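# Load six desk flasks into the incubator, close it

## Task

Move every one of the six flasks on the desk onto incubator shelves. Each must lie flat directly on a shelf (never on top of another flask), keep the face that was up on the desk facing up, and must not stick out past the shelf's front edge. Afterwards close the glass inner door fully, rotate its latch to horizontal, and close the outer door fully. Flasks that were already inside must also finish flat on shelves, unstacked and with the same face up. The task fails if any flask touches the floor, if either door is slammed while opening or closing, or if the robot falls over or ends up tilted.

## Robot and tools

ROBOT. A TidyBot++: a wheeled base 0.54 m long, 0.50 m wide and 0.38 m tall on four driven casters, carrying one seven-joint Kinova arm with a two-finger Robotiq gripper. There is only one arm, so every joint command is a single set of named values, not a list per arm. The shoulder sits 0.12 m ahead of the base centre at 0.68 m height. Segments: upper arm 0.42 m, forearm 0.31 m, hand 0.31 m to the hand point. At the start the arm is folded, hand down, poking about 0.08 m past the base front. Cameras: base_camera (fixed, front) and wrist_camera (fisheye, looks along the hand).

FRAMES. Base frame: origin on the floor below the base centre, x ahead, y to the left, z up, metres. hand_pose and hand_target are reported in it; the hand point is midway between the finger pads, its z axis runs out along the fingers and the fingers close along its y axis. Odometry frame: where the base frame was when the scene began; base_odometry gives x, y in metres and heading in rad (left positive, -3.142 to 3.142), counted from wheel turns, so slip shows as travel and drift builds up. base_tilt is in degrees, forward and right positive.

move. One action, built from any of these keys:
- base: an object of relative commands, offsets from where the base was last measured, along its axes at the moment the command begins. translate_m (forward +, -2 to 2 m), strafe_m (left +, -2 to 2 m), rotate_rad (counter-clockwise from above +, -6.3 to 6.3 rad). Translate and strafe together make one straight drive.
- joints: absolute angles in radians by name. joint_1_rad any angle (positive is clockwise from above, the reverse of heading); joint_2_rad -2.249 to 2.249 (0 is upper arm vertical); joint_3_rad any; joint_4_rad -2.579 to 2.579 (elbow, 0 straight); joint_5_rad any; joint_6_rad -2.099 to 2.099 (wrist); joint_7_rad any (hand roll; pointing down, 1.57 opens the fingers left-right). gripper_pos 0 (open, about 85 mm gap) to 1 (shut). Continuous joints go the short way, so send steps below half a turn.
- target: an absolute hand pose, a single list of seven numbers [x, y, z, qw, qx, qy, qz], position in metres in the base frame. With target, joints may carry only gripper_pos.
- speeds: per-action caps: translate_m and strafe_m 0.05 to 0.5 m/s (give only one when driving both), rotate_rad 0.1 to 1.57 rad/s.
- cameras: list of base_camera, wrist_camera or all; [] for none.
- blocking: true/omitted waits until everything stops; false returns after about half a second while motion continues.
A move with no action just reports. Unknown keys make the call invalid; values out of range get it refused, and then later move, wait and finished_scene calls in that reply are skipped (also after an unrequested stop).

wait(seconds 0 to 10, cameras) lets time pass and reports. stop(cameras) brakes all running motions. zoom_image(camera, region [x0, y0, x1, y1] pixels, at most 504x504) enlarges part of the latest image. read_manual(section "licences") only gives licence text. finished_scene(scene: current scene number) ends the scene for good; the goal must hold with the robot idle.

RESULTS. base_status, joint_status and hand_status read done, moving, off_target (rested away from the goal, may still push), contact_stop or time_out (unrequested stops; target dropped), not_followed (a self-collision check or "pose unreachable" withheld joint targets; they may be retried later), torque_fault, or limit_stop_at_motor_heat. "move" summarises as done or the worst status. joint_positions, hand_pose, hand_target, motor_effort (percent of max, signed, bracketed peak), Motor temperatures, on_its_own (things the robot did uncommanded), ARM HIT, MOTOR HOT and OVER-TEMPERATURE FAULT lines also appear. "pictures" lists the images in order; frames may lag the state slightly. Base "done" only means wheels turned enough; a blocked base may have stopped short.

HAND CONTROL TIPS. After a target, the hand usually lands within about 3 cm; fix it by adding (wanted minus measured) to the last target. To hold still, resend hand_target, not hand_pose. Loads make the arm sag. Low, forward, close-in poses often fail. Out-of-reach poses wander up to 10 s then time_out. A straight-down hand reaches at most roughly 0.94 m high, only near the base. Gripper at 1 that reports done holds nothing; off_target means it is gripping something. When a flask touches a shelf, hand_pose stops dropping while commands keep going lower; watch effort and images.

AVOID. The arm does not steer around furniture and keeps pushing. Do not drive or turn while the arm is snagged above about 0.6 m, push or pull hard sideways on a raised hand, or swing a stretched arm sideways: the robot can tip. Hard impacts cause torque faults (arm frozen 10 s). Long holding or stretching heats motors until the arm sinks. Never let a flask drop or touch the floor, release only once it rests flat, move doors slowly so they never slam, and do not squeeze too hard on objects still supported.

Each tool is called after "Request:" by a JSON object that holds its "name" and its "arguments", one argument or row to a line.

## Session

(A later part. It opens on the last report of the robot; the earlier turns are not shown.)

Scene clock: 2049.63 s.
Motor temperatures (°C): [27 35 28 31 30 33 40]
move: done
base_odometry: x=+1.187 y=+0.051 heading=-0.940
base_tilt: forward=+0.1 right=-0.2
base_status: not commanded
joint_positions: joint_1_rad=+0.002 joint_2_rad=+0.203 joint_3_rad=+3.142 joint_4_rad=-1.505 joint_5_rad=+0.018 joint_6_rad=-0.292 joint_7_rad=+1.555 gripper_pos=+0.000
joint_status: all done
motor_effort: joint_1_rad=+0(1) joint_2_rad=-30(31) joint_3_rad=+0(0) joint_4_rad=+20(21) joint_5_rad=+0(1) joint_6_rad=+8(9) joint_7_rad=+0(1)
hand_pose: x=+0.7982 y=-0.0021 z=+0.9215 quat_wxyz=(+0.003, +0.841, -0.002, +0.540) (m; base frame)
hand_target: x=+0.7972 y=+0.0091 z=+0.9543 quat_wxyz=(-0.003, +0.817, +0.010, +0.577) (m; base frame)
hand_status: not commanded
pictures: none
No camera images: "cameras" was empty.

Request:
{"name": "move", "arguments": {
  "base": {"translate_m": 0.006},
  "speeds": {"translate_m": 0.05},
  "cameras": ["wrist_camera"]
}}

Request:
{"name": "zoom_image", "arguments": {
  "camera": "wrist_camera",
  "region": [200, 180, 450, 420]
}}

Scene clock: 2062.10 s.
Motor temperatures (°C): [27 35 28 31 30 33 40]
move: done
base_odometry: x=+1.191 y=+0.046 heading=-0.940
base_tilt: forward=+0.1 right=-0.2
base_status: done
joint_positions: joint_1_rad=+0.002 joint_2_rad=+0.198 joint_3_rad=+3.142 joint_4_rad=-1.505 joint_5_rad=+0.018 joint_6_rad=-0.291 joint_7_rad=+1.555 gripper_pos=+0.000
joint_status: not commanded
motor_effort: joint_1_rad=+0(1) joint_2_rad=-30(34) joint_3_rad=+0(1) joint_4_rad=+21(22) joint_5_rad=-1(1) joint_6_rad=+8(9) joint_7_rad=+0(1)
hand_pose: x=+0.7972 y=-0.0021 z=+0.9246 quat_wxyz=(+0.003, +0.840, -0.002, +0.542) (m; base frame)
hand_target: x=+0.7972 y=+0.0091 z=+0.9543 quat_wxyz=(-0.003, +0.817, +0.010, +0.577) (m; base frame)
hand_status: not commanded
pictures: wrist_camera
camera_calibration:
wrist_camera: T_world_to_cam=[[-0.0348648, -0.998541, 0.0412367, -0.0125252], [-0.423504, -0.0226121, -0.905612, 1.23105], [0.905223, -0.0490379, -0.422098, -0.196436], [0, 0, 0, 1]] pos_world=[0.698734, 0.0056968, 1.03245]

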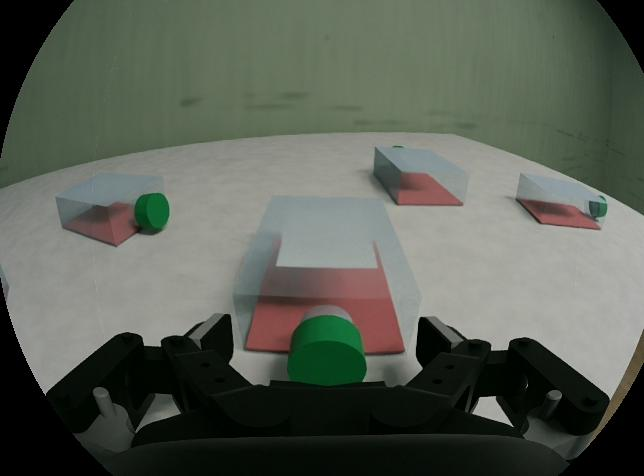

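Scaled by 2.016.

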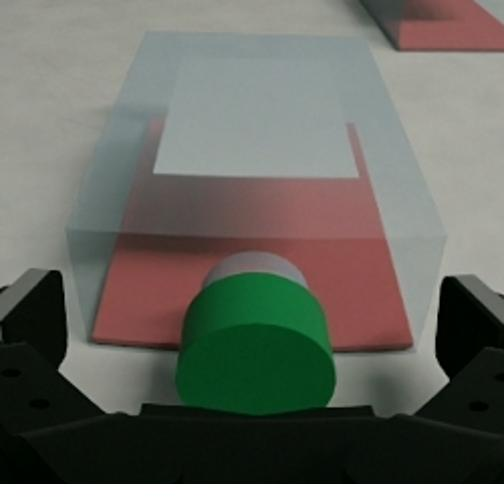

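Request:
{"name": "move", "arguments": {
  "joints": {"gripper_pos": 0.8},
  "cameras": ["wrist_camera"]
}}

Request:
{"name": "zoom_image", "arguments": {
  "camera": "wrist_camera",
  "region": [200, 180, 450, 420]
}}

Scene clock: 2072.60 s.
Motor temperatures (°C): [27 35 28 31 30 33 40]
move: off_target
base_odometry: x=+1.191 y=+0.046 heading=-0.940
base_tilt: forward=+0.0 right=-0.2
base_status: not commanded
joint_positions: joint_1_rad=+0.002 joint_2_rad=+0.198 joint_3_rad=+3.142 joint_4_rad=-1.505 joint_5_rad=+0.017 joint_6_rad=-0.291 joint_7_rad=+1.555 gripper_pos=+0.685
joint_status: gripper_pos off_target (ended at +0.685, target +0.800)
motor_effort: joint_1_rad=+0(1) joint_2_rad=-29(30) joint_3_rad=+0(0) joint_4_rad=+21(21) joint_5_rad=+0(1) joint_6_rad=+8(9) joint_7_rad=+0(1)
hand_pose: x=+0.7972 y=-0.0021 z=+0.9248 quat_wxyz=(+0.003, +0.840, -0.002, +0.543) (m; base frame)
hand_target: x=+0.7972 y=+0.0091 z=+0.9543 quat_wxyz=(-0.003, +0.817, +0.010, +0.577) (m; base frame)
hand_status: not commanded
pictures: wrist_camera
camera_calibration:
wrist_camera: T_world_to_cam=[[-0.0349314, -0.998543, 0.0411251, -0.0123754], [-0.422893, -0.0225157, -0.9059, 1.23105], [0.905506, -0.0490359, -0.421491, -0.197084], [0, 0, 0, 1]] pos_world=[0.698632, 0.0056965, 1.03265]

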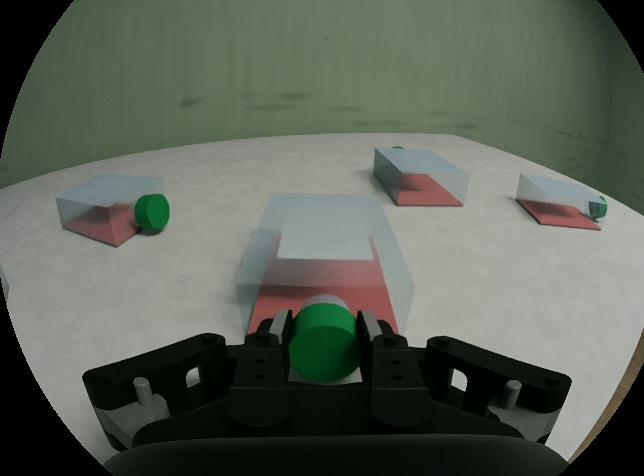

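Scaled by 2.016.

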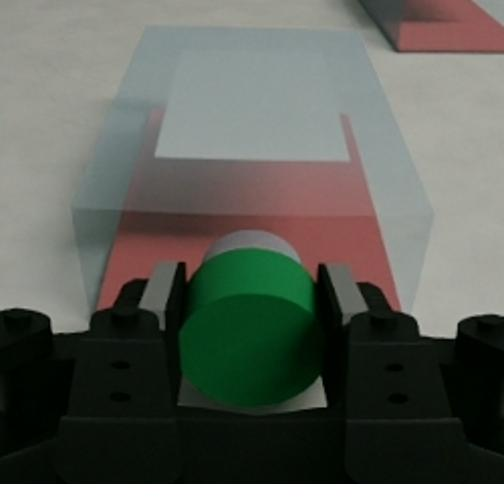

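Request:
{"name": "move", "arguments": {
  "joints": {"joint_2_rad": 0.11},
  "cameras": ["wrist_camera"]
}}

Scene clock: 2078.63 s.
Motor temperatures (°C): [27 35 28 31 30 33 40]
move: done
base_odometry: x=+1.191 y=+0.046 heading=-0.940
base_tilt: forward=+0.0 right=-0.2
base_status: not commanded
joint_positions: joint_1_rad=+0.002 joint_2_rad=+0.135 joint_3_rad=+3.142 joint_4_rad=-1.511 joint_5_rad=+0.017 joint_6_rad=-0.291 joint_7_rad=+1.555 gripper_pos=+0.685
joint_status: all done
motor_effort: joint_1_rad=-1(1) joint_2_rad=-29(33) joint_3_rad=+0(0) joint_4_rad=+22(23) joint_5_rad=+0(1) joint_6_rad=+9(10) joint_7_rad=-1(1)
hand_pose: x=+0.7798 y=-0.0021 z=+0.9637 quat_wxyz=(+0.003, +0.824, -0.002, +0.567) (m; base frame)
hand_target: x=+0.7784 y=+0.0091 z=+0.9972 quat_wxyz=(-0.002, +0.798, +0.010, +0.603) (m; base frame)
hand_status: not commanded
pictures: wrist_camera
camera_calibration:
wrist_camera: T_world_to_cam=[[-0.0372963, -0.998536, 0.0391757, -0.0108741], [-0.370191, -0.0226081, -0.928681, 1.2397], [0.928207, -0.0491388, -0.368806, -0.233461], [0, 0, 0, 1]] pos_world=[0.675218, 0.00569701, 1.06561]

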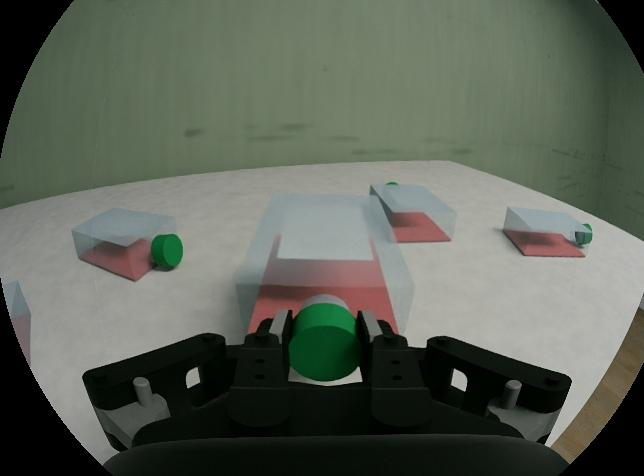

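Request:
{"name": "move", "arguments": {
  "joints": {"joint_2_rad": 0.03, "joint_6_rad": -0.32},
  "cameras": ["wrist_camera"]
}}

Scene clock: 2123.20 s.
Motor temperatures (°C): [27 35 28 31 30 33 40]
move: done
base_odometry: x=+1.191 y=+0.046 heading=-0.940
base_tilt: forward=+0.1 right=-0.2
base_status: not commanded
joint_positions: joint_1_rad=+0.002 joint_2_rad=+0.049 joint_3_rad=+3.142 joint_4_rad=-1.512 joint_5_rad=+0.017 joint_6_rad=-0.294 joint_7_rad=+1.555 gripper_pos=+0.685
joint_status: all done
motor_effort: joint_1_rad=+0(1) joint_2_rad=-25(31) joint_3_rad=+0(0) joint_4_rad=+22(23) joint_5_rad=-1(1) joint_6_rad=+10(11) joint_7_rad=-1(1)
hand_pose: x=+0.7528 y=-0.0021 z=+1.0177 quat_wxyz=(+0.003, +0.800, -0.002, +0.600) (m; base frame)
hand_target: x=+0.7434 y=+0.0102 z=+1.0184 quat_wxyz=(-0.003, +0.804, +0.012, +0.595) (m; base frame)
hand_status: not commanded
pictures: wrist_camera
camera_calibration:
wrist_camera: T_world_to_cam=[[-0.040396, -0.998526, 0.0362376, -0.00859775], [-0.293382, -0.0228153, -0.955723, 1.24963], [0.955141, -0.0492389, -0.292028, -0.28692], [0, 0, 0, 1]] pos_world=[0.64032, 0.00579788, 1.11082]

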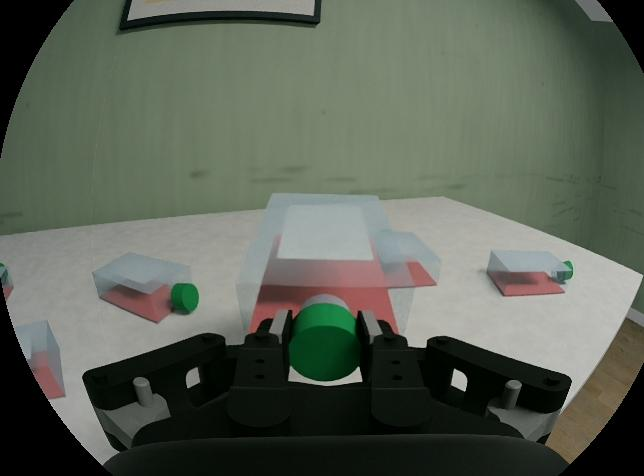

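Request:
{"name": "move", "arguments": {
  "base": {"translate_m": -0.35},
  "speeds": {"translate_m": 0.25},
  "cameras": ["wrist_camera"]
}}

Scene clock: 2145.93 s.
Motor temperatures (°C): [27 35 28 31 30 33 40]
move: done
base_odometry: x=+0.984 y=+0.328 heading=-0.940
base_tilt: forward=+0.0 right=-0.2
base_status: done
joint_positions: joint_1_rad=+0.002 joint_2_rad=+0.044 joint_3_rad=+3.142 joint_4_rad=-1.512 joint_5_rad=+0.017 joint_6_rad=-0.294 joint_7_rad=+1.555 gripper_pos=+0.685
joint_status: not commanded
motor_effort: joint_1_rad=+0(2) joint_2_rad=-26(30) joint_3_rad=+0(1) joint_4_rad=+22(23) joint_5_rad=+0(1) joint_6_rad=+10(10) joint_7_rad=+0(1)
hand_pose: x=+0.7511 y=-0.0018 z=+1.0210 quat_wxyz=(+0.003, +0.799, -0.002, +0.602) (m; base frame)
hand_target: x=+0.7434 y=+0.0102 z=+1.0184 quat_wxyz=(-0.003, +0.804, +0.012, +0.595) (m; base frame)
hand_status: not commanded
pictures: wrist_camera
camera_calibration:
wrist_camera: T_world_to_cam=[[-0.0402529, -0.998551, 0.0357213, -0.00810323], [-0.288458, -0.0226148, -0.957225, 1.25009], [0.956646, -0.0488352, -0.28713, -0.290419], [0, 0, 0, 1]] pos_world=[0.638099, 0.00599637, 1.11352]

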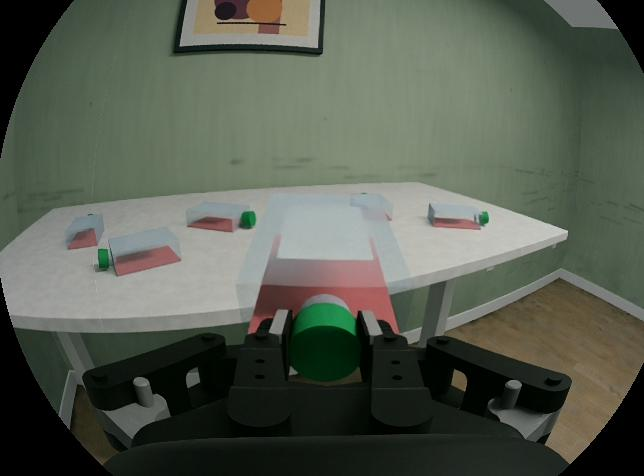

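Request:
{"name": "move", "arguments": {
  "base": {"rotate_rad": -1.195},
  "speeds": {"rotate_rad": 0.6},
  "cameras": []
}}

Request:
{"name": "move", "arguments": {
  "base": {"translate_m": 1.37, "strafe_m": -0.39},
  "speeds": {"translate_m": 0.3},
  "cameras": ["base_camera", "wrist_camera"]
}}

Scene clock: 2156.67 s.
Motor temperatures (°C): [27 35 28 31 30 33 40]
move: done
base_odometry: x=+0.984 y=+0.328 heading=-2.135
base_tilt: forward=+0.0 right=-0.2
base_status: done
joint_positions: joint_1_rad=+0.002 joint_2_rad=+0.044 joint_3_rad=+3.137 joint_4_rad=-1.512 joint_5_rad=+0.016 joint_6_rad=-0.294 joint_7_rad=+1.555 gripper_pos=+0.685
joint_status: not commanded
motor_effort: joint_1_rad=+0(3) joint_2_rad=-25(27) joint_3_rad=+0(3) joint_4_rad=+22(23) joint_5_rad=+0(1) joint_6_rad=+10(10) joint_7_rad=+0(1)
hand_pose: x=+0.7510 y=+0.0010 z=+1.0210 quat_wxyz=(+0.001, +0.799, -0.001, +0.602) (m; base frame)
hand_target: x=+0.7434 y=+0.0102 z=+1.0184 quat_wxyz=(-0.003, +0.804, +0.012, +0.595) (m; base frame)
hand_status: not commanded
pictures: none
No camera images: "cameras" was empty.

Scene clock: 2162.27 s.
Motor temperatures (°C): [27 35 28 31 30 33 40]
move: done
base_odometry: x=-0.078 y=-0.621 heading=-2.135
base_tilt: forward=+0.0 right=-0.2
base_status: done
joint_positions: joint_1_rad=+0.002 joint_2_rad=+0.047 joint_3_rad=+3.137 joint_4_rad=-1.512 joint_5_rad=+0.016 joint_6_rad=-0.294 joint_7_rad=+1.555 gripper_pos=+0.685
joint_status: not commanded
motor_effort: joint_1_rad=+0(1) joint_2_rad=-24(28) joint_3_rad=+0(1) joint_4_rad=+22(23) joint_5_rad=+0(1) joint_6_rad=+10(10) joint_7_rad=-1(1)
hand_pose: x=+0.7519 y=+0.0010 z=+1.0192 quat_wxyz=(+0.001, +0.800, -0.001, +0.601) (m; base frame)
hand_target: x=+0.7434 y=+0.0102 z=+1.0184 quat_wxyz=(-0.003, +0.804, +0.012, +0.595) (m; base frame)
hand_status: not commanded
pictures: base_camera, wrist_camera
camera_calibration:
wrist_camera: T_world_to_cam=[[-0.0356273, -0.998755, 0.0349179, -0.00788325], [-0.291107, -0.0230533, -0.956413, 1.24979], [0.956027, -0.0442392, -0.289924, -0.288221], [0, 0, 0, 1]] pos_world=[0.639088, 0.00818759, 1.11202]

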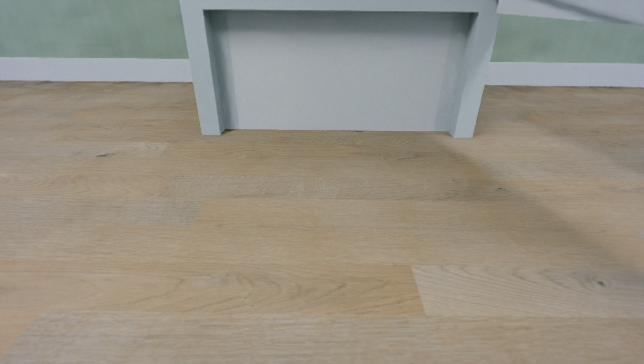

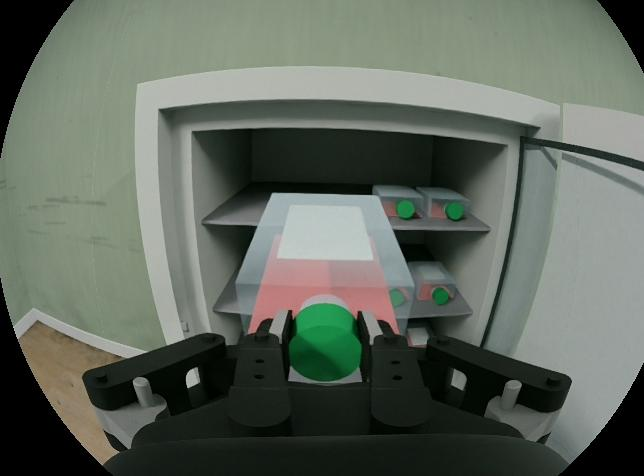

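Request:
{"name": "zoom_image", "arguments": {
  "camera": "wrist_camera",
  "region": [190, 120, 510, 350]
}}

Scaled by 1.575.

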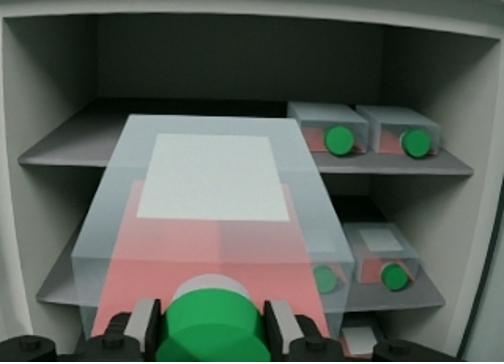

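Request:
{"name": "move", "arguments": {
  "joints": {"joint_2_rad": 0.159, "joint_4_rad": -1.331, "joint_6_rad": -0.5201},
  "base": {"strafe_m": -0.02},
  "cameras": ["wrist_camera"]
}}

Scene clock: 2203.50 s.
Motor temperatures (°C): [27 35 28 31 30 33 40]
move: done
base_odometry: x=-0.095 y=-0.610 heading=-2.135
base_tilt: forward=+0.0 right=-0.2
base_status: done
joint_positions: joint_1_rad=+0.004 joint_2_rad=+0.164 joint_3_rad=+3.138 joint_4_rad=-1.357 joint_5_rad=+0.016 joint_6_rad=-0.444 joint_7_rad=+1.555 gripper_pos=+0.685
joint_status: all done
motor_effort: joint_1_rad=-1(3) joint_2_rad=-30(31) joint_3_rad=+0(2) joint_4_rad=+22(23) joint_5_rad=+0(1) joint_6_rad=+9(11) joint_7_rad=-1(1)
hand_pose: x=+0.7889 y=-0.0010 z=+0.9932 quat_wxyz=(+0.002, +0.832, -0.002, +0.555) (m; base frame)
hand_target: x=+0.7805 y=+0.0121 z=+0.9904 quat_wxyz=(-0.006, +0.844, +0.015, +0.536) (m; base frame)
hand_status: not commanded
pictures: wrist_camera
camera_calibration:
wrist_camera: T_world_to_cam=[[-0.0357961, -0.998625, 0.0382989, -0.0108734], [-0.395795, -0.0210232, -0.918098, 1.28024], [0.917641, -0.0480228, -0.394498, -0.197131], [0, 0, 0, 1]] pos_world=[0.687219, 0.00658961, 1.09804]

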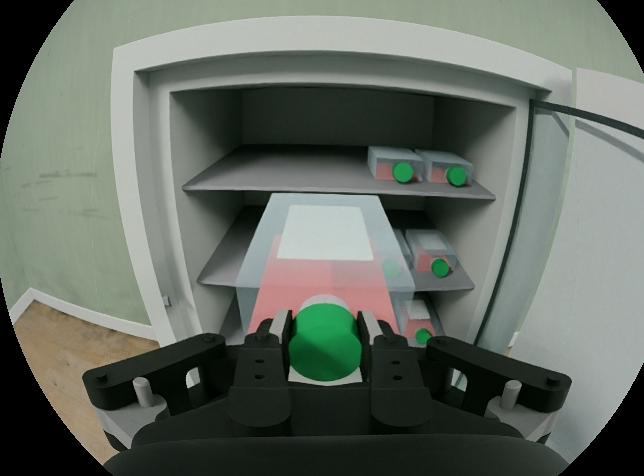

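Request:
{"name": "move", "arguments": {
  "base": {"translate_m": 0.25},
  "speeds": {"translate_m": 0.2},
  "cameras": ["wrist_camera"]
}}

Request:
{"name": "zoom_image", "arguments": {
  "camera": "wrist_camera",
  "region": [120, 100, 560, 360]
}}

Scene clock: 2218.87 s.
Motor temperatures (°C): [27 35 28 31 30 33 40]
move: done
base_odometry: x=-0.229 y=-0.822 heading=-2.135
base_tilt: forward=+0.1 right=-0.2
base_status: done
joint_positions: joint_1_rad=+0.004 joint_2_rad=+0.173 joint_3_rad=+3.138 joint_4_rad=-1.356 joint_5_rad=+0.016 joint_6_rad=-0.448 joint_7_rad=+1.555 gripper_pos=+0.685
joint_status: not commanded
motor_effort: joint_1_rad=-1(1) joint_2_rad=-30(33) joint_3_rad=+0(1) joint_4_rad=+22(23) joint_5_rad=-1(1) joint_6_rad=+9(10) joint_7_rad=+0(1)
hand_pose: x=+0.7915 y=-0.0010 z=+0.9865 quat_wxyz=(+0.002, +0.835, -0.002, +0.550) (m; base frame)
hand_target: x=+0.7805 y=+0.0121 z=+0.9904 quat_wxyz=(-0.006, +0.844, +0.015, +0.536) (m; base frame)
hand_status: not commanded
pictures: wrist_camera
camera_calibration:
wrist_camera: T_world_to_cam=[[-0.0353336, -0.998625, 0.0387276, -0.0113134], [-0.406881, -0.0210199, -0.913239, 1.27908], [0.912798, -0.0480255, -0.405578, -0.187372], [0, 0, 0, 1]] pos_world=[0.691065, 0.00658961, 1.09255]

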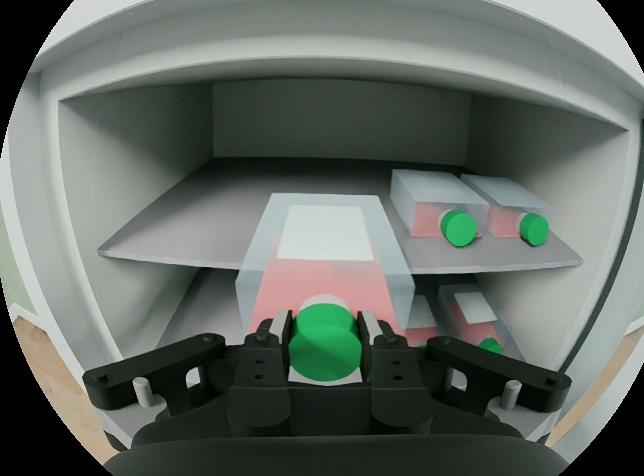

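Scaled by 1.145.

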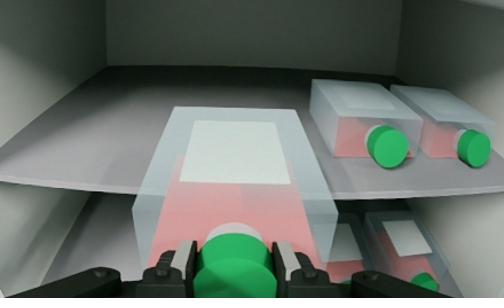

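Request:
{"name": "move", "arguments": {
  "base": {"translate_m": 0.185},
  "speeds": {"translate_m": 0.12},
  "cameras": ["wrist_camera"]
}}

Request:
{"name": "zoom_image", "arguments": {
  "camera": "wrist_camera",
  "region": [180, 140, 480, 380]
}}

Scene clock: 2258.40 s.
Motor temperatures (°C): [27 35 28 31 30 33 40]
move: done
base_odometry: x=-0.328 y=-0.978 heading=-2.135
base_tilt: forward=+0.0 right=-0.2
base_status: done
joint_positions: joint_1_rad=+0.004 joint_2_rad=+0.175 joint_3_rad=+3.138 joint_4_rad=-1.355 joint_5_rad=+0.016 joint_6_rad=-0.449 joint_7_rad=+1.555 gripper_pos=+0.685
joint_status: not commanded
motor_effort: joint_1_rad=+0(1) joint_2_rad=-30(34) joint_3_rad=+0(1) joint_4_rad=+22(23) joint_5_rad=+0(1) joint_6_rad=+9(10) joint_7_rad=+0(1)
hand_pose: x=+0.7921 y=-0.0010 z=+0.9850 quat_wxyz=(+0.002, +0.836, -0.002, +0.549) (m; base frame)
hand_target: x=+0.7805 y=+0.0121 z=+0.9904 quat_wxyz=(-0.006, +0.844, +0.015, +0.536) (m; base frame)
hand_status: not commanded
pictures: wrist_camera
camera_calibration:
wrist_camera: T_world_to_cam=[[-0.0352215, -0.998625, 0.0388294, -0.0114234], [-0.40946, -0.0210228, -0.912086, 1.27888], [0.911648, -0.0480241, -0.408157, -0.18508], [0, 0, 0, 1]] pos_world=[0.691975, 0.00658961, 1.09135]

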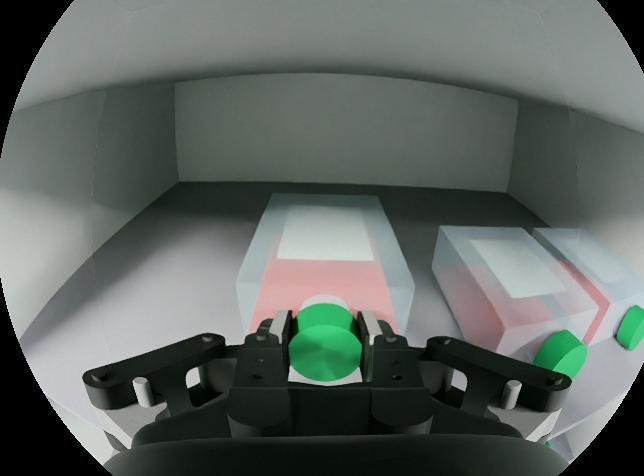

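Scaled by 1.680.

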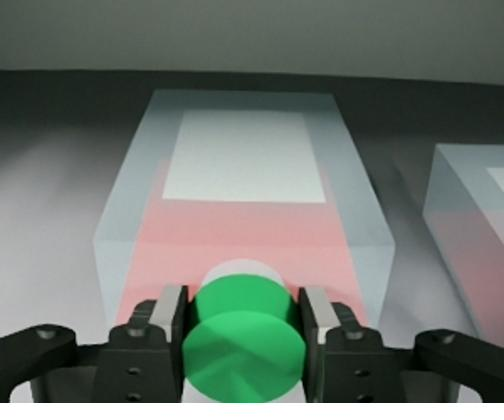

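Request:
{"name": "move", "arguments": {
  "joints": {"joint_2_rad": 0.162, "joint_4_rad": -1.3663, "joint_6_rad": -0.4906},
  "cameras": []
}}

Scene clock: 2275.13 s.
Motor temperatures (°C): [27 35 28 31 30 33 40]
move: done
base_odometry: x=-0.328 y=-0.978 heading=-2.135
base_tilt: forward=+0.0 right=-0.2
base_status: not commanded
joint_positions: joint_1_rad=+0.004 joint_2_rad=+0.175 joint_3_rad=+3.138 joint_4_rad=-1.365 joint_5_rad=+0.016 joint_6_rad=-0.449 joint_7_rad=+1.555 gripper_pos=+0.685
joint_status: all done
motor_effort: joint_1_rad=+0(1) joint_2_rad=-30(32) joint_3_rad=+0(0) joint_4_rad=+22(23) joint_5_rad=+0(1) joint_6_rad=+9(10) joint_7_rad=-1(1)
hand_pose: x=+0.7909 y=-0.0010 z=+0.9790 quat_wxyz=(+0.002, +0.839, -0.002, +0.545) (m; base frame)
hand_target: x=+0.7813 y=+0.0118 z=+0.9757 quat_wxyz=(-0.006, +0.846, +0.014, +0.532) (m; base frame)
hand_status: not commanded
pictures: none
No camera images: "cameras" was empty.

Request:
{"name": "move", "arguments": {
  "joints": {"joint_2_rad": 0.165, "joint_4_rad": -1.393, "joint_6_rad": -0.462},
  "cameras": ["wrist_camera"]
}}

Request:
{"name": "zoom_image", "arguments": {
  "camera": "wrist_camera",
  "region": [180, 140, 480, 380]
}}

Scene clock: 2283.53 s.
Motor temperatures (°C): [27 35 28 31 30 33 40]
move: done
base_odometry: x=-0.328 y=-0.978 heading=-2.135
base_tilt: forward=+0.1 right=-0.2
base_status: not commanded
joint_positions: joint_1_rad=+0.004 joint_2_rad=+0.175 joint_3_rad=+3.138 joint_4_rad=-1.380 joint_5_rad=+0.016 joint_6_rad=-0.449 joint_7_rad=+1.556 gripper_pos=+0.685
joint_status: all done
motor_effort: joint_1_rad=+0(1) joint_2_rad=-27(31) joint_3_rad=+0(0) joint_4_rad=+20(22) joint_5_rad=+0(1) joint_6_rad=+7(9) joint_7_rad=+0(1)
hand_pose: x=+0.7890 y=-0.0010 z=+0.9708 quat_wxyz=(+0.003, +0.842, -0.002, +0.539) (m; base frame)
hand_target: x=+0.7827 y=+0.0116 z=+0.9658 quat_wxyz=(-0.006, +0.847, +0.014, +0.532) (m; base frame)
hand_status: not commanded
pictures: wrist_camera
camera_calibration:
wrist_camera: T_world_to_cam=[[-0.03391, -0.998605, 0.0404723, -0.0135611], [-0.431032, -0.0219232, -0.90207, 1.2719], [0.901699, -0.048034, -0.429687, -0.159249], [0, 0, 0, 1]] pos_world=[0.691363, 0.00669245, 1.07946]

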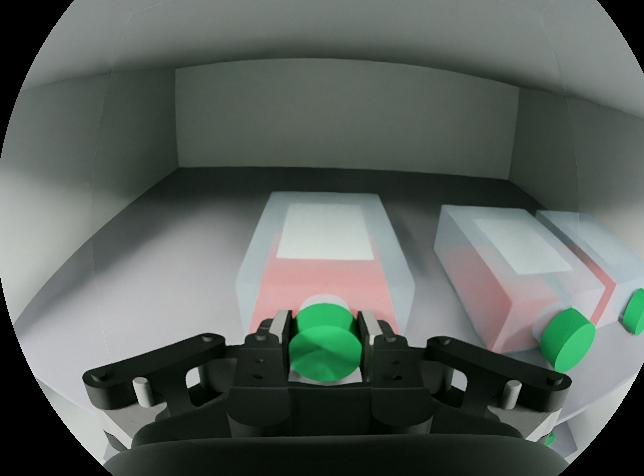

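Scaled by 1.680.

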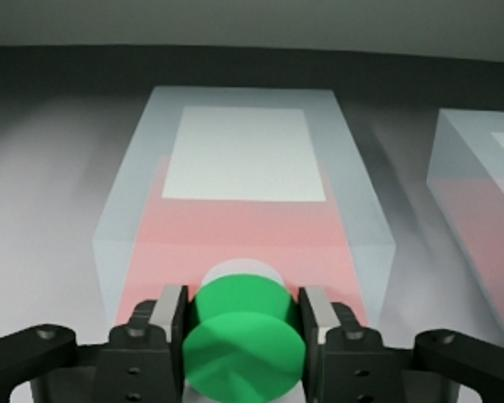

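Request:
{"name": "move", "arguments": {
  "joints": {"joint_2_rad": 0.17, "joint_4_rad": -1.410, "joint_6_rad": -0.452},
  "cameras": ["wrist_camera"]
}}

Request:
{"name": "zoom_image", "arguments": {
  "camera": "wrist_camera",
  "region": [180, 140, 480, 380]
}}

Scene clock: 2291.90 s.
Motor temperatures (°C): [27 35 28 31 30 33 40]
move: done
base_odometry: x=-0.328 y=-0.978 heading=-2.135
base_tilt: forward=+0.1 right=-0.3
base_status: not commanded
joint_positions: joint_1_rad=+0.004 joint_2_rad=+0.174 joint_3_rad=+3.138 joint_4_rad=-1.381 joint_5_rad=+0.016 joint_6_rad=-0.449 joint_7_rad=+1.556 gripper_pos=+0.685
joint_status: all done
motor_effort: joint_1_rad=-1(1) joint_2_rad=-26(29) joint_3_rad=+0(1) joint_4_rad=+18(20) joint_5_rad=+0(1) joint_6_rad=+6(7) joint_7_rad=-1(1)
hand_pose: x=+0.7888 y=-0.0010 z=+0.9706 quat_wxyz=(+0.003, +0.842, -0.002, +0.539) (m; base frame)
hand_target: x=+0.7831 y=+0.0115 z=+0.9552 quat_wxyz=(-0.006, +0.850, +0.014, +0.527) (m; base frame)
hand_status: not commanded
pictures: wrist_camera
camera_calibration:
wrist_camera: T_world_to_cam=[[-0.0338484, -0.998603, 0.0405738, -0.0137156], [-0.431401, -0.0220217, -0.901892, 1.27178], [0.901525, -0.0480312, -0.430053, -0.158598], [0, 0, 0, 1]] pos_world=[0.691164, 0.00669275, 1.07936]

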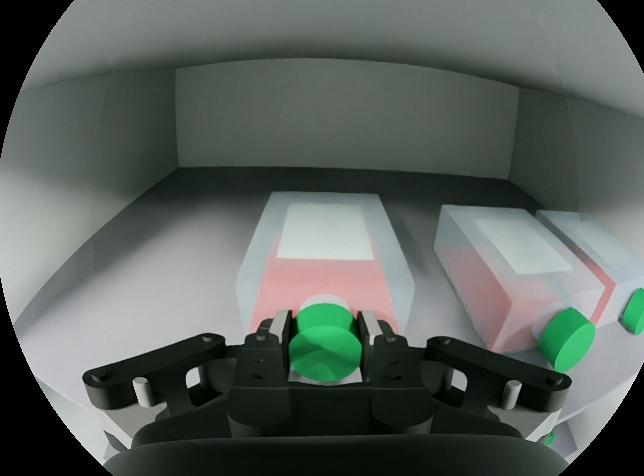

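Scaled by 1.680.

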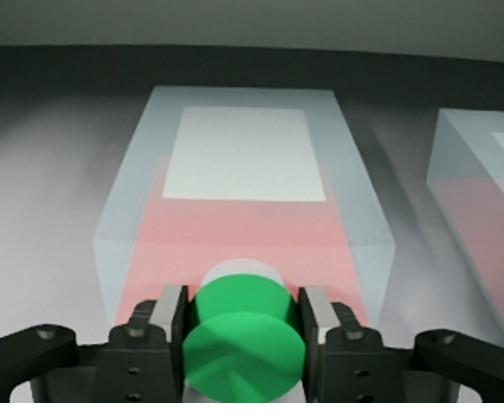

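Request:
{"name": "move", "arguments": {
  "joints": {"gripper_pos": 0.0},
  "cameras": ["wrist_camera"]
}}

Request:
{"name": "zoom_image", "arguments": {
  "camera": "wrist_camera",
  "region": [180, 140, 480, 400]
}}

Scene clock: 2301.53 s.
Motor temperatures (°C): [27 35 28 31 30 33 40]
move: done
base_odometry: x=-0.328 y=-0.978 heading=-2.135
base_tilt: forward=+0.0 right=-0.2
base_status: not commanded
joint_positions: joint_1_rad=+0.004 joint_2_rad=+0.174 joint_3_rad=+3.138 joint_4_rad=-1.396 joint_5_rad=+0.016 joint_6_rad=-0.449 joint_7_rad=+1.556 gripper_pos=+0.000
joint_status: all done
motor_effort: joint_1_rad=+0(1) joint_2_rad=-29(30) joint_3_rad=+0(0) joint_4_rad=+21(22) joint_5_rad=+0(1) joint_6_rad=+8(9) joint_7_rad=+0(1)
hand_pose: x=+0.7867 y=-0.0010 z=+0.9612 quat_wxyz=(+0.003, +0.847, -0.002, +0.532) (m; base frame)
hand_target: x=+0.7831 y=+0.0115 z=+0.9552 quat_wxyz=(-0.006, +0.850, +0.014, +0.527) (m; base frame)
hand_status: not commanded
pictures: wrist_camera
camera_calibration:
wrist_camera: T_world_to_cam=[[-0.0332049, -0.998603, 0.0411059, -0.0144183], [-0.445562, -0.0220249, -0.89498, 1.26694], [0.894635, -0.048033, -0.444208, -0.141847], [0, 0, 0, 1]] pos_world=[0.690923, 0.00669276, 1.07147]

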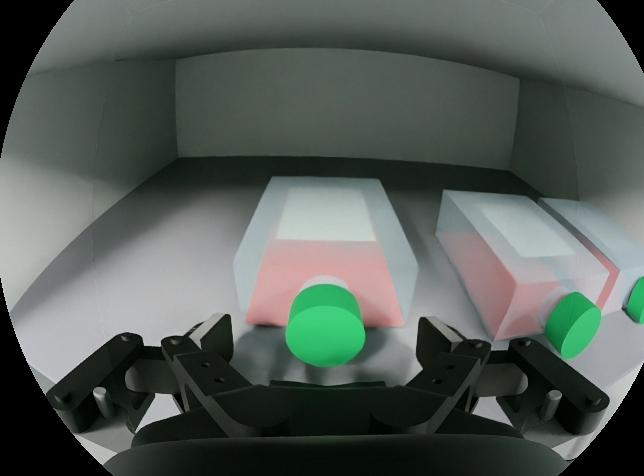

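Scaled by 1.680.

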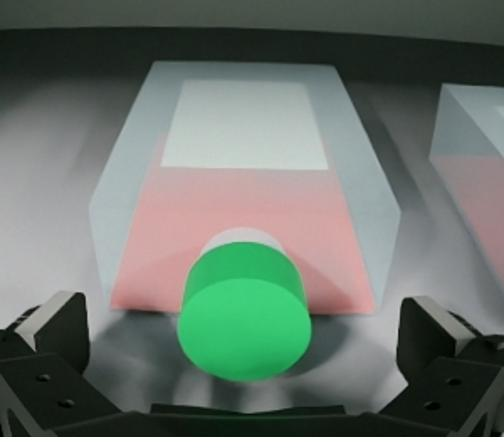

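Request:
{"name": "move", "arguments": {
  "joints": {"joint_2_rad": 0.15, "joint_4_rad": -1.375},
  "cameras": []
}}

Scene clock: 2311.97 s.
Motor temperatures (°C): [27 35 28 31 30 33 40]
move: done
base_odometry: x=-0.328 y=-0.978 heading=-2.135
base_tilt: forward=+0.0 right=-0.1
base_status: not commanded
joint_positions: joint_1_rad=+0.004 joint_2_rad=+0.172 joint_3_rad=+3.138 joint_4_rad=-1.386 joint_5_rad=+0.016 joint_6_rad=-0.449 joint_7_rad=+1.556 gripper_pos=+0.000
joint_status: all done
motor_effort: joint_1_rad=+0(1) joint_2_rad=-29(30) joint_3_rad=+0(0) joint_4_rad=+21(22) joint_5_rad=+0(1) joint_6_rad=+9(9) joint_7_rad=+0(1)
hand_pose: x=+0.7876 y=-0.0010 z=+0.9690 quat_wxyz=(+0.003, +0.843, -0.002, +0.537) (m; base frame)
hand_target: x=+0.7817 y=+0.0115 z=+0.9894 quat_wxyz=(-0.005, +0.835, +0.014, +0.550) (m; base frame)
hand_status: not commanded
pictures: none
No camera images: "cameras" was empty.

Request:
{"name": "move", "arguments": {
  "base": {"translate_m": -0.25},
  "speeds": {"translate_m": 0.12},
  "cameras": ["wrist_camera"]
}}

Request:
{"name": "zoom_image", "arguments": {
  "camera": "wrist_camera",
  "region": [160, 100, 520, 300]
}}

Scene clock: 2321.53 s.
Motor temperatures (°C): [27 35 28 31 30 33 40]
move: done
base_odometry: x=-0.194 y=-0.767 heading=-2.135
base_tilt: forward=+0.0 right=-0.2
base_status: done
joint_positions: joint_1_rad=+0.004 joint_2_rad=+0.164 joint_3_rad=+3.138 joint_4_rad=-1.386 joint_5_rad=+0.016 joint_6_rad=-0.449 joint_7_rad=+1.556 gripper_pos=+0.000
joint_status: not commanded
motor_effort: joint_1_rad=+0(1) joint_2_rad=-29(33) joint_3_rad=+0(1) joint_4_rad=+21(22) joint_5_rad=+0(1) joint_6_rad=+8(9) joint_7_rad=+0(1)
hand_pose: x=+0.7851 y=-0.0010 z=+0.9748 quat_wxyz=(+0.003, +0.841, -0.002, +0.541) (m; base frame)
hand_target: x=+0.7817 y=+0.0115 z=+0.9894 quat_wxyz=(-0.005, +0.835, +0.014, +0.550) (m; base frame)
hand_status: not commanded
pictures: wrist_camera
camera_calibration:
wrist_camera: T_world_to_cam=[[-0.0340755, -0.998603, 0.0403812, -0.0136358], [-0.426305, -0.0220214, -0.904311, 1.27223], [0.903937, -0.0480295, -0.424959, -0.160462], [0, 0, 0, 1]] pos_world=[0.686943, 0.00669275, 1.08286]

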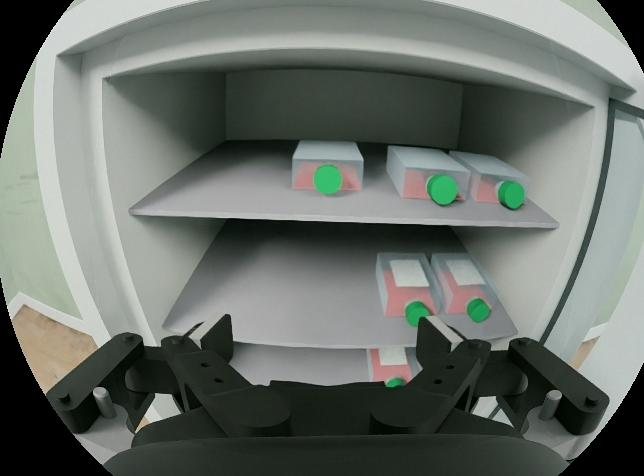

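Scaled by 1.400.

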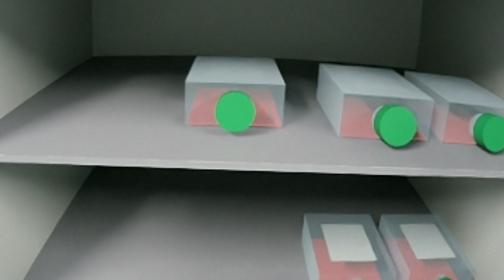

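Request:
{"name": "move", "arguments": {
  "base": {"translate_m": -0.25},
  "joints": {"joint_2_rad": 0.10, "joint_4_rad": -1.375, "joint_6_rad": -0.48},
  "cameras": []
}}

Scene clock: 2379.50 s.
Motor temperatures (°C): [27 35 28 31 30 33 40]
move: done
base_odometry: x=-0.060 y=-0.555 heading=-2.135
base_tilt: forward=+0.1 right=-0.2
base_status: done
joint_positions: joint_1_rad=+0.004 joint_2_rad=+0.110 joint_3_rad=+3.138 joint_4_rad=-1.385 joint_5_rad=+0.016 joint_6_rad=-0.449 joint_7_rad=+1.556 gripper_pos=+0.000
joint_status: all done
motor_effort: joint_1_rad=-1(1) joint_2_rad=-26(35) joint_3_rad=+0(1) joint_4_rad=+21(22) joint_5_rad=+0(1) joint_6_rad=+9(9) joint_7_rad=+0(1)
hand_pose: x=+0.7684 y=-0.0009 z=+1.0103 quat_wxyz=(+0.003, +0.826, -0.002, +0.564) (m; base frame)
hand_target: x=+0.7623 y=+0.0117 z=+1.0140 quat_wxyz=(-0.005, +0.829, +0.014, +0.559) (m; base frame)
hand_status: not commanded
pictures: none
No camera images: "cameras" was empty.

Request:
{"name": "move", "arguments": {
  "base": {"translate_m": 0.265, "strafe_m": 0.780, "rotate_rad": 2.529},
  "speeds": {"translate_m": 0.35},
  "cameras": ["wrist_camera"]
}}

Scene clock: 2388.30 s.
Motor temperatures (°C): [27 35 28 31 30 33 40]
move: done
base_odometry: x=+0.457 y=-1.197 heading=+0.394
base_tilt: forward=+0.0 right=-0.2
base_status: done
joint_positions: joint_1_rad=+0.006 joint_2_rad=+0.111 joint_3_rad=+3.138 joint_4_rad=-1.385 joint_5_rad=+0.015 joint_6_rad=-0.449 joint_7_rad=+1.556 gripper_pos=+0.000
joint_status: not commanded
motor_effort: joint_1_rad=+0(6) joint_2_rad=-27(30) joint_3_rad=+0(4) joint_4_rad=+21(21) joint_5_rad=+0(1) joint_6_rad=+9(9) joint_7_rad=+0(1)
hand_pose: x=+0.7687 y=-0.0029 z=+1.0098 quat_wxyz=(+0.003, +0.826, -0.004, +0.563) (m; base frame)
hand_target: x=+0.7623 y=+0.0117 z=+1.0140 quat_wxyz=(-0.005, +0.829, +0.014, +0.559) (m; base frame)
hand_status: not commanded
pictures: wrist_camera
camera_calibration:
wrist_camera: T_world_to_cam=[[-0.0394618, -0.998515, 0.0375578, -0.0105588], [-0.377619, -0.019897, -0.925747, 1.28111], [0.92512, -0.0507142, -0.376273, -0.196302], [0, 0, 0, 1]] pos_world=[0.66496, 0.00499199, 1.11252]

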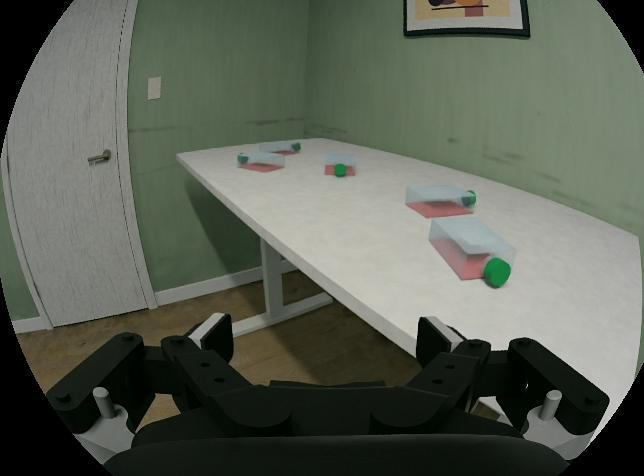

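Request:
{"name": "zoom_image", "arguments": {
  "camera": "wrist_camera",
  "region": [380, 140, 560, 320]
}}

Request:
{"name": "zoom_image", "arguments": {
  "camera": "wrist_camera",
  "region": [220, 130, 380, 210]
}}

Scaled by 2.800.

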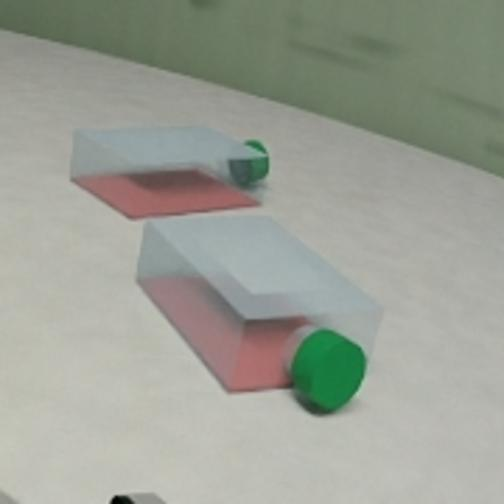

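Scaled by 3.150.

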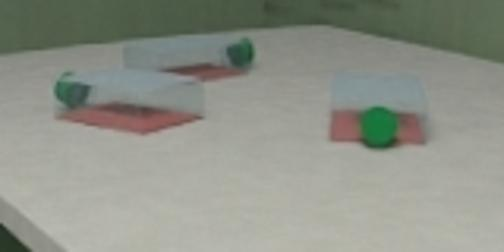

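Request:
{"name": "move", "arguments": {
  "base": {"translate_m": 0.102, "strafe_m": -0.3045, "rotate_rad": 0.096},
  "joints": {"joint_2_rad": 0.163, "joint_4_rad": -1.481, "joint_6_rad": -0.297},
  "cameras": ["wrist_camera"]
}}

Request:
{"name": "zoom_image", "arguments": {
  "camera": "wrist_camera",
  "region": [220, 140, 420, 320]
}}

Scene clock: 2458.83 s.
Motor temperatures (°C): [27 35 28 31 30 33 40]
move: done
base_odometry: x=+0.668 y=-1.439 heading=+0.491
base_tilt: forward=+0.0 right=-0.2
base_status: done
joint_positions: joint_1_rad=+0.001 joint_2_rad=+0.166 joint_3_rad=+3.133 joint_4_rad=-1.469 joint_5_rad=+0.013 joint_6_rad=-0.364 joint_7_rad=+1.556 gripper_pos=+0.000
joint_status: all done
motor_effort: joint_1_rad=+0(5) joint_2_rad=-29(31) joint_3_rad=+0(4) joint_4_rad=+21(23) joint_5_rad=-1(1) joint_6_rad=+8(10) joint_7_rad=+0(1)
hand_pose: x=+0.7852 y=+0.0043 z=+0.9473 quat_wxyz=(-0.001, +0.841, +0.000, +0.541) (m; base frame)
hand_target: x=+0.7908 y=+0.0099 z=+0.9615 quat_wxyz=(-0.004, +0.825, +0.011, +0.565) (m; base frame)
hand_status: not commanded
pictures: wrist_camera
camera_calibration:
wrist_camera: T_world_to_cam=[[-0.0257724, -0.998997, 0.0366066, -0.0101708], [-0.427184, -0.0221011, -0.903894, 1.24789], [0.903797, -0.0389333, -0.426187, -0.170713], [0, 0, 0, 1]] pos_world=[0.687107, 0.0107728, 1.05558]

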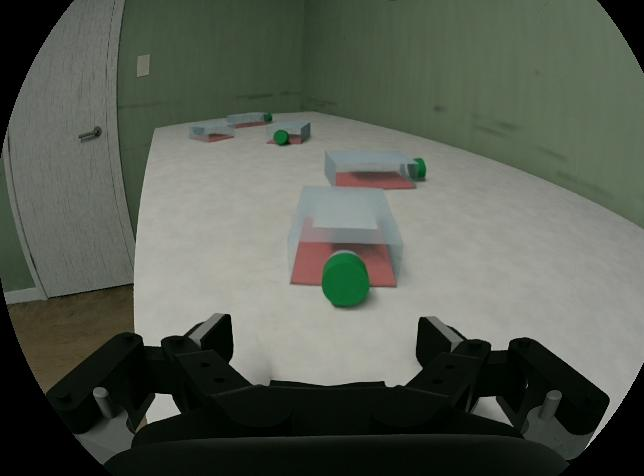

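Scaled by 2.520.

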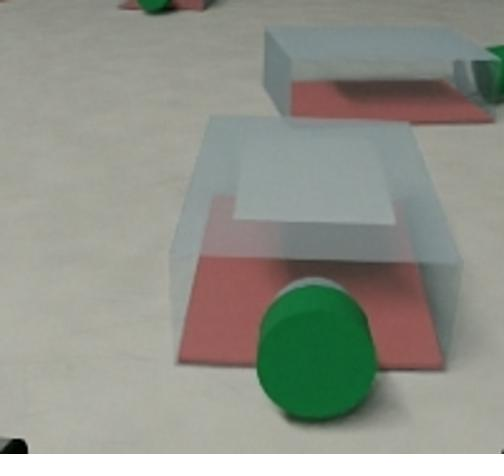

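Request:
{"name": "move", "arguments": {
  "base": {"strafe_m": 0.020, "rotate_rad": -0.04},
  "joints": {"joint_2_rad": 0.167, "joint_4_rad": -1.537, "joint_6_rad": -0.241},
  "cameras": ["wrist_camera"]
}}

Request:
{"name": "zoom_image", "arguments": {
  "camera": "wrist_camera",
  "region": [220, 140, 420, 340]
}}

Scene clock: 2494.87 s.
Motor temperatures (°C): [27 35 28 31 30 33 40]
move: done
base_odometry: x=+0.659 y=-1.421 heading=+0.451
base_tilt: forward=+0.0 right=-0.1
base_status: done
joint_positions: joint_1_rad=+0.001 joint_2_rad=+0.168 joint_3_rad=+3.133 joint_4_rad=-1.523 joint_5_rad=+0.013 joint_6_rad=-0.315 joint_7_rad=+1.556 gripper_pos=+0.000
joint_status: all done
motor_effort: joint_1_rad=-1(4) joint_2_rad=-28(30) joint_3_rad=+0(3) joint_4_rad=+21(22) joint_5_rad=-1(1) joint_6_rad=+8(9) joint_7_rad=+0(1)
hand_pose: x=+0.7837 y=+0.0044 z=+0.9272 quat_wxyz=(-0.001, +0.843, +0.001, +0.537) (m; base frame)
hand_target: x=+0.7901 y=+0.0093 z=+0.9413 quat_wxyz=(-0.003, +0.826, +0.011, +0.563) (m; base frame)
hand_status: not commanded
pictures: wrist_camera
camera_calibration:
wrist_camera: T_world_to_cam=[[-0.0250474, -0.999008, 0.0368096, -0.0101862], [-0.434049, -0.0223015, -0.900613, 1.23139], [0.900541, -0.0385352, -0.43306, -0.169018], [0, 0, 0, 1]] pos_world=[0.686433, 0.0107725, 1.03618]

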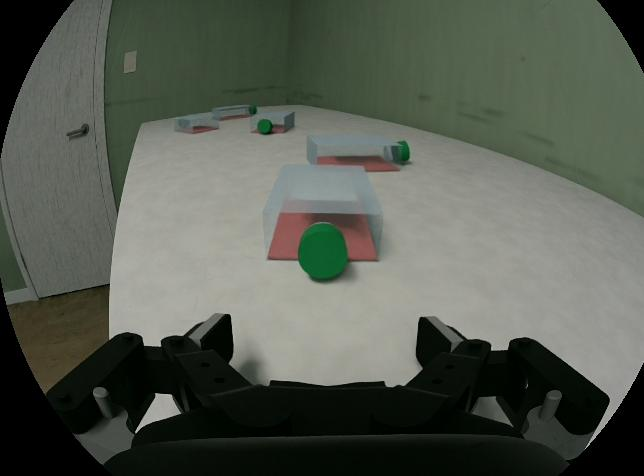

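Scaled by 2.520.

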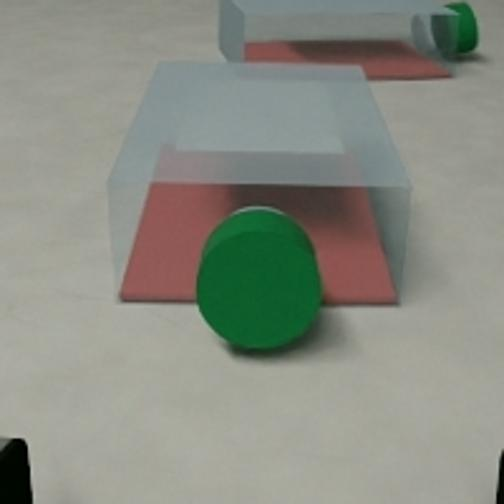

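Request:
{"name": "move", "arguments": {
  "base": {"translate_m": 0.088},
  "speeds": {"translate_m": 0.1},
  "cameras": ["wrist_camera"]
}}

Request:
{"name": "zoom_image", "arguments": {
  "camera": "wrist_camera",
  "region": [200, 180, 450, 420]
}}

Scene clock: 2511.90 s.
Motor temperatures (°C): [27 35 28 31 30 33 40]
move: done
base_odometry: x=+0.738 y=-1.383 heading=+0.450
base_tilt: forward=+0.0 right=-0.2
base_status: done
joint_positions: joint_1_rad=+0.001 joint_2_rad=+0.173 joint_3_rad=+3.133 joint_4_rad=-1.524 joint_5_rad=+0.013 joint_6_rad=-0.314 joint_7_rad=+1.556 gripper_pos=+0.000
joint_status: not commanded
motor_effort: joint_1_rad=+0(1) joint_2_rad=-29(31) joint_3_rad=+0(1) joint_4_rad=+21(22) joint_5_rad=+0(1) joint_6_rad=+8(9) joint_7_rad=+0(1)
hand_pose: x=+0.7847 y=+0.0044 z=+0.9244 quat_wxyz=(-0.001, +0.844, +0.001, +0.536) (m; base frame)
hand_target: x=+0.7901 y=+0.0093 z=+0.9413 quat_wxyz=(-0.003, +0.826, +0.011, +0.563) (m; base frame)
hand_status: not commanded
pictures: wrist_camera
camera_calibration:
wrist_camera: T_world_to_cam=[[-0.0249017, -0.999008, 0.0369094, -0.0102659], [-0.437514, -0.0223064, -0.898935, 1.23049], [0.898867, -0.0385334, -0.436524, -0.166597], [0, 0, 0, 1]] pos_world=[0.687848, 0.0107725, 1.03378]

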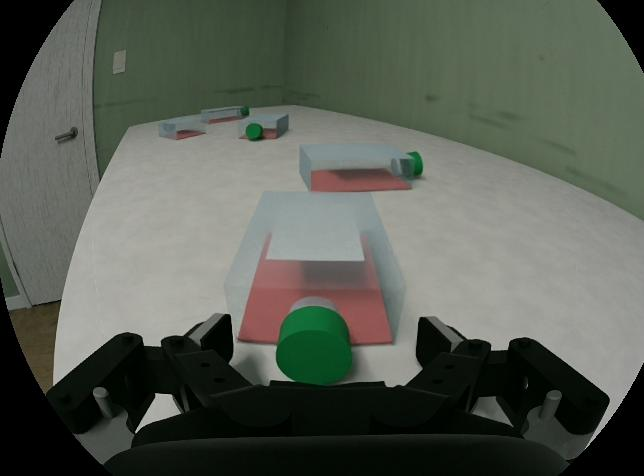

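Scaled by 2.016.

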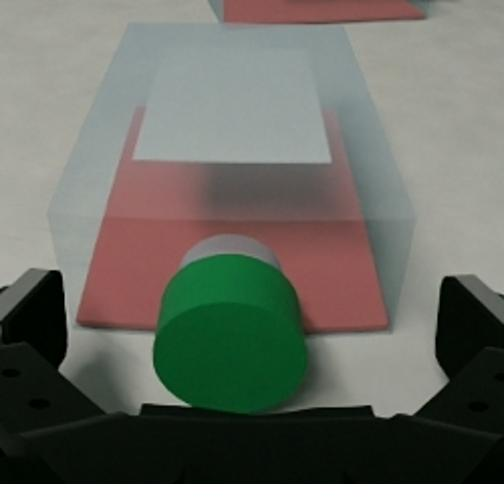

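Request:
{"name": "move", "arguments": {
  "base": {"translate_m": 0.005, "strafe_m": 0.004},
  "speeds": {"translate_m": 0.05},
  "cameras": []
}}

Request:
{"name": "move", "arguments": {
  "joints": {"gripper_pos": 0.8},
  "cameras": ["wrist_camera"]
}}

Request:
{"name": "zoom_image", "arguments": {
  "camera": "wrist_camera",
  "region": [200, 180, 450, 420]
}}

Scene clock: 2524.57 s.
Motor temperatures (°C): [27 35 28 31 30 33 40]
move: done
base_odometry: x=+0.741 y=-1.377 heading=+0.450
base_tilt: forward=+0.0 right=-0.2
base_status: done
joint_positions: joint_1_rad=+0.001 joint_2_rad=+0.174 joint_3_rad=+3.133 joint_4_rad=-1.524 joint_5_rad=+0.013 joint_6_rad=-0.314 joint_7_rad=+1.556 gripper_pos=+0.000
joint_status: not commanded
motor_effort: joint_1_rad=+0(3) joint_2_rad=-29(32) joint_3_rad=-1(2) joint_4_rad=+21(21) joint_5_rad=+0(1) joint_6_rad=+8(9) joint_7_rad=+0(1)
hand_pose: x=+0.7851 y=+0.0044 z=+0.9235 quat_wxyz=(-0.001, +0.845, +0.001, +0.535) (m; base frame)
hand_target: x=+0.7901 y=+0.0093 z=+0.9413 quat_wxyz=(-0.003, +0.826, +0.011, +0.563) (m; base frame)
hand_status: not commanded
pictures: none
No camera images: "cameras" was empty.

Scene clock: 2525.57 s.
Motor temperatures (°C): [27 35 28 31 30 33 40]
move: off_target
base_odometry: x=+0.741 y=-1.377 heading=+0.450
base_tilt: forward=+0.0 right=-0.2
base_status: not commanded
joint_positions: joint_1_rad=+0.001 joint_2_rad=+0.174 joint_3_rad=+3.133 joint_4_rad=-1.524 joint_5_rad=+0.013 joint_6_rad=-0.313 joint_7_rad=+1.556 gripper_pos=+0.685
joint_status: gripper_pos off_target (ended at +0.685, target +0.800)
motor_effort: joint_1_rad=+0(1) joint_2_rad=-28(29) joint_3_rad=+0(0) joint_4_rad=+20(21) joint_5_rad=+0(1) joint_6_rad=+8(9) joint_7_rad=-1(1)
hand_pose: x=+0.7852 y=+0.0045 z=+0.9237 quat_wxyz=(-0.001, +0.844, +0.001, +0.536) (m; base frame)
hand_target: x=+0.7901 y=+0.0093 z=+0.9413 quat_wxyz=(-0.003, +0.826, +0.011, +0.563) (m; base frame)
hand_status: not commanded
pictures: wrist_camera
camera_calibration:
wrist_camera: T_world_to_cam=[[-0.024793, -0.999012, 0.0368798, -0.010272], [-0.438034, -0.022305, -0.898682, 1.23018], [0.898617, -0.0384356, -0.437048, -0.166641], [0, 0, 0, 1]] pos_world=[0.68835, 0.0107723, 1.03309]

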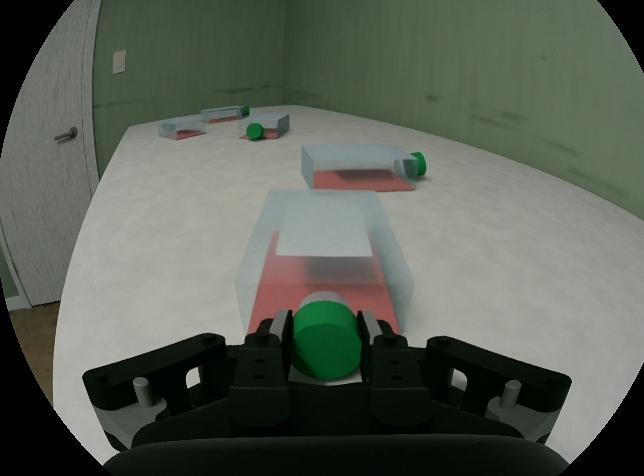

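Scaled by 2.016.

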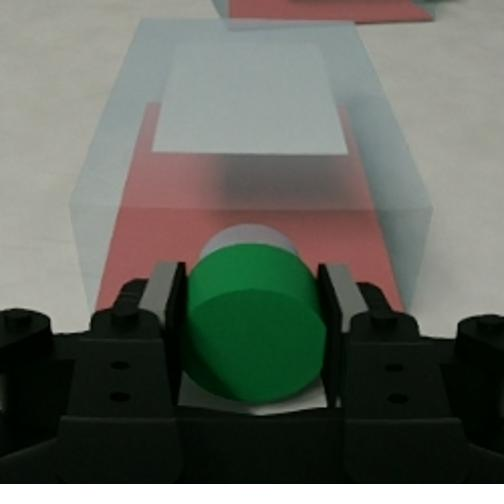

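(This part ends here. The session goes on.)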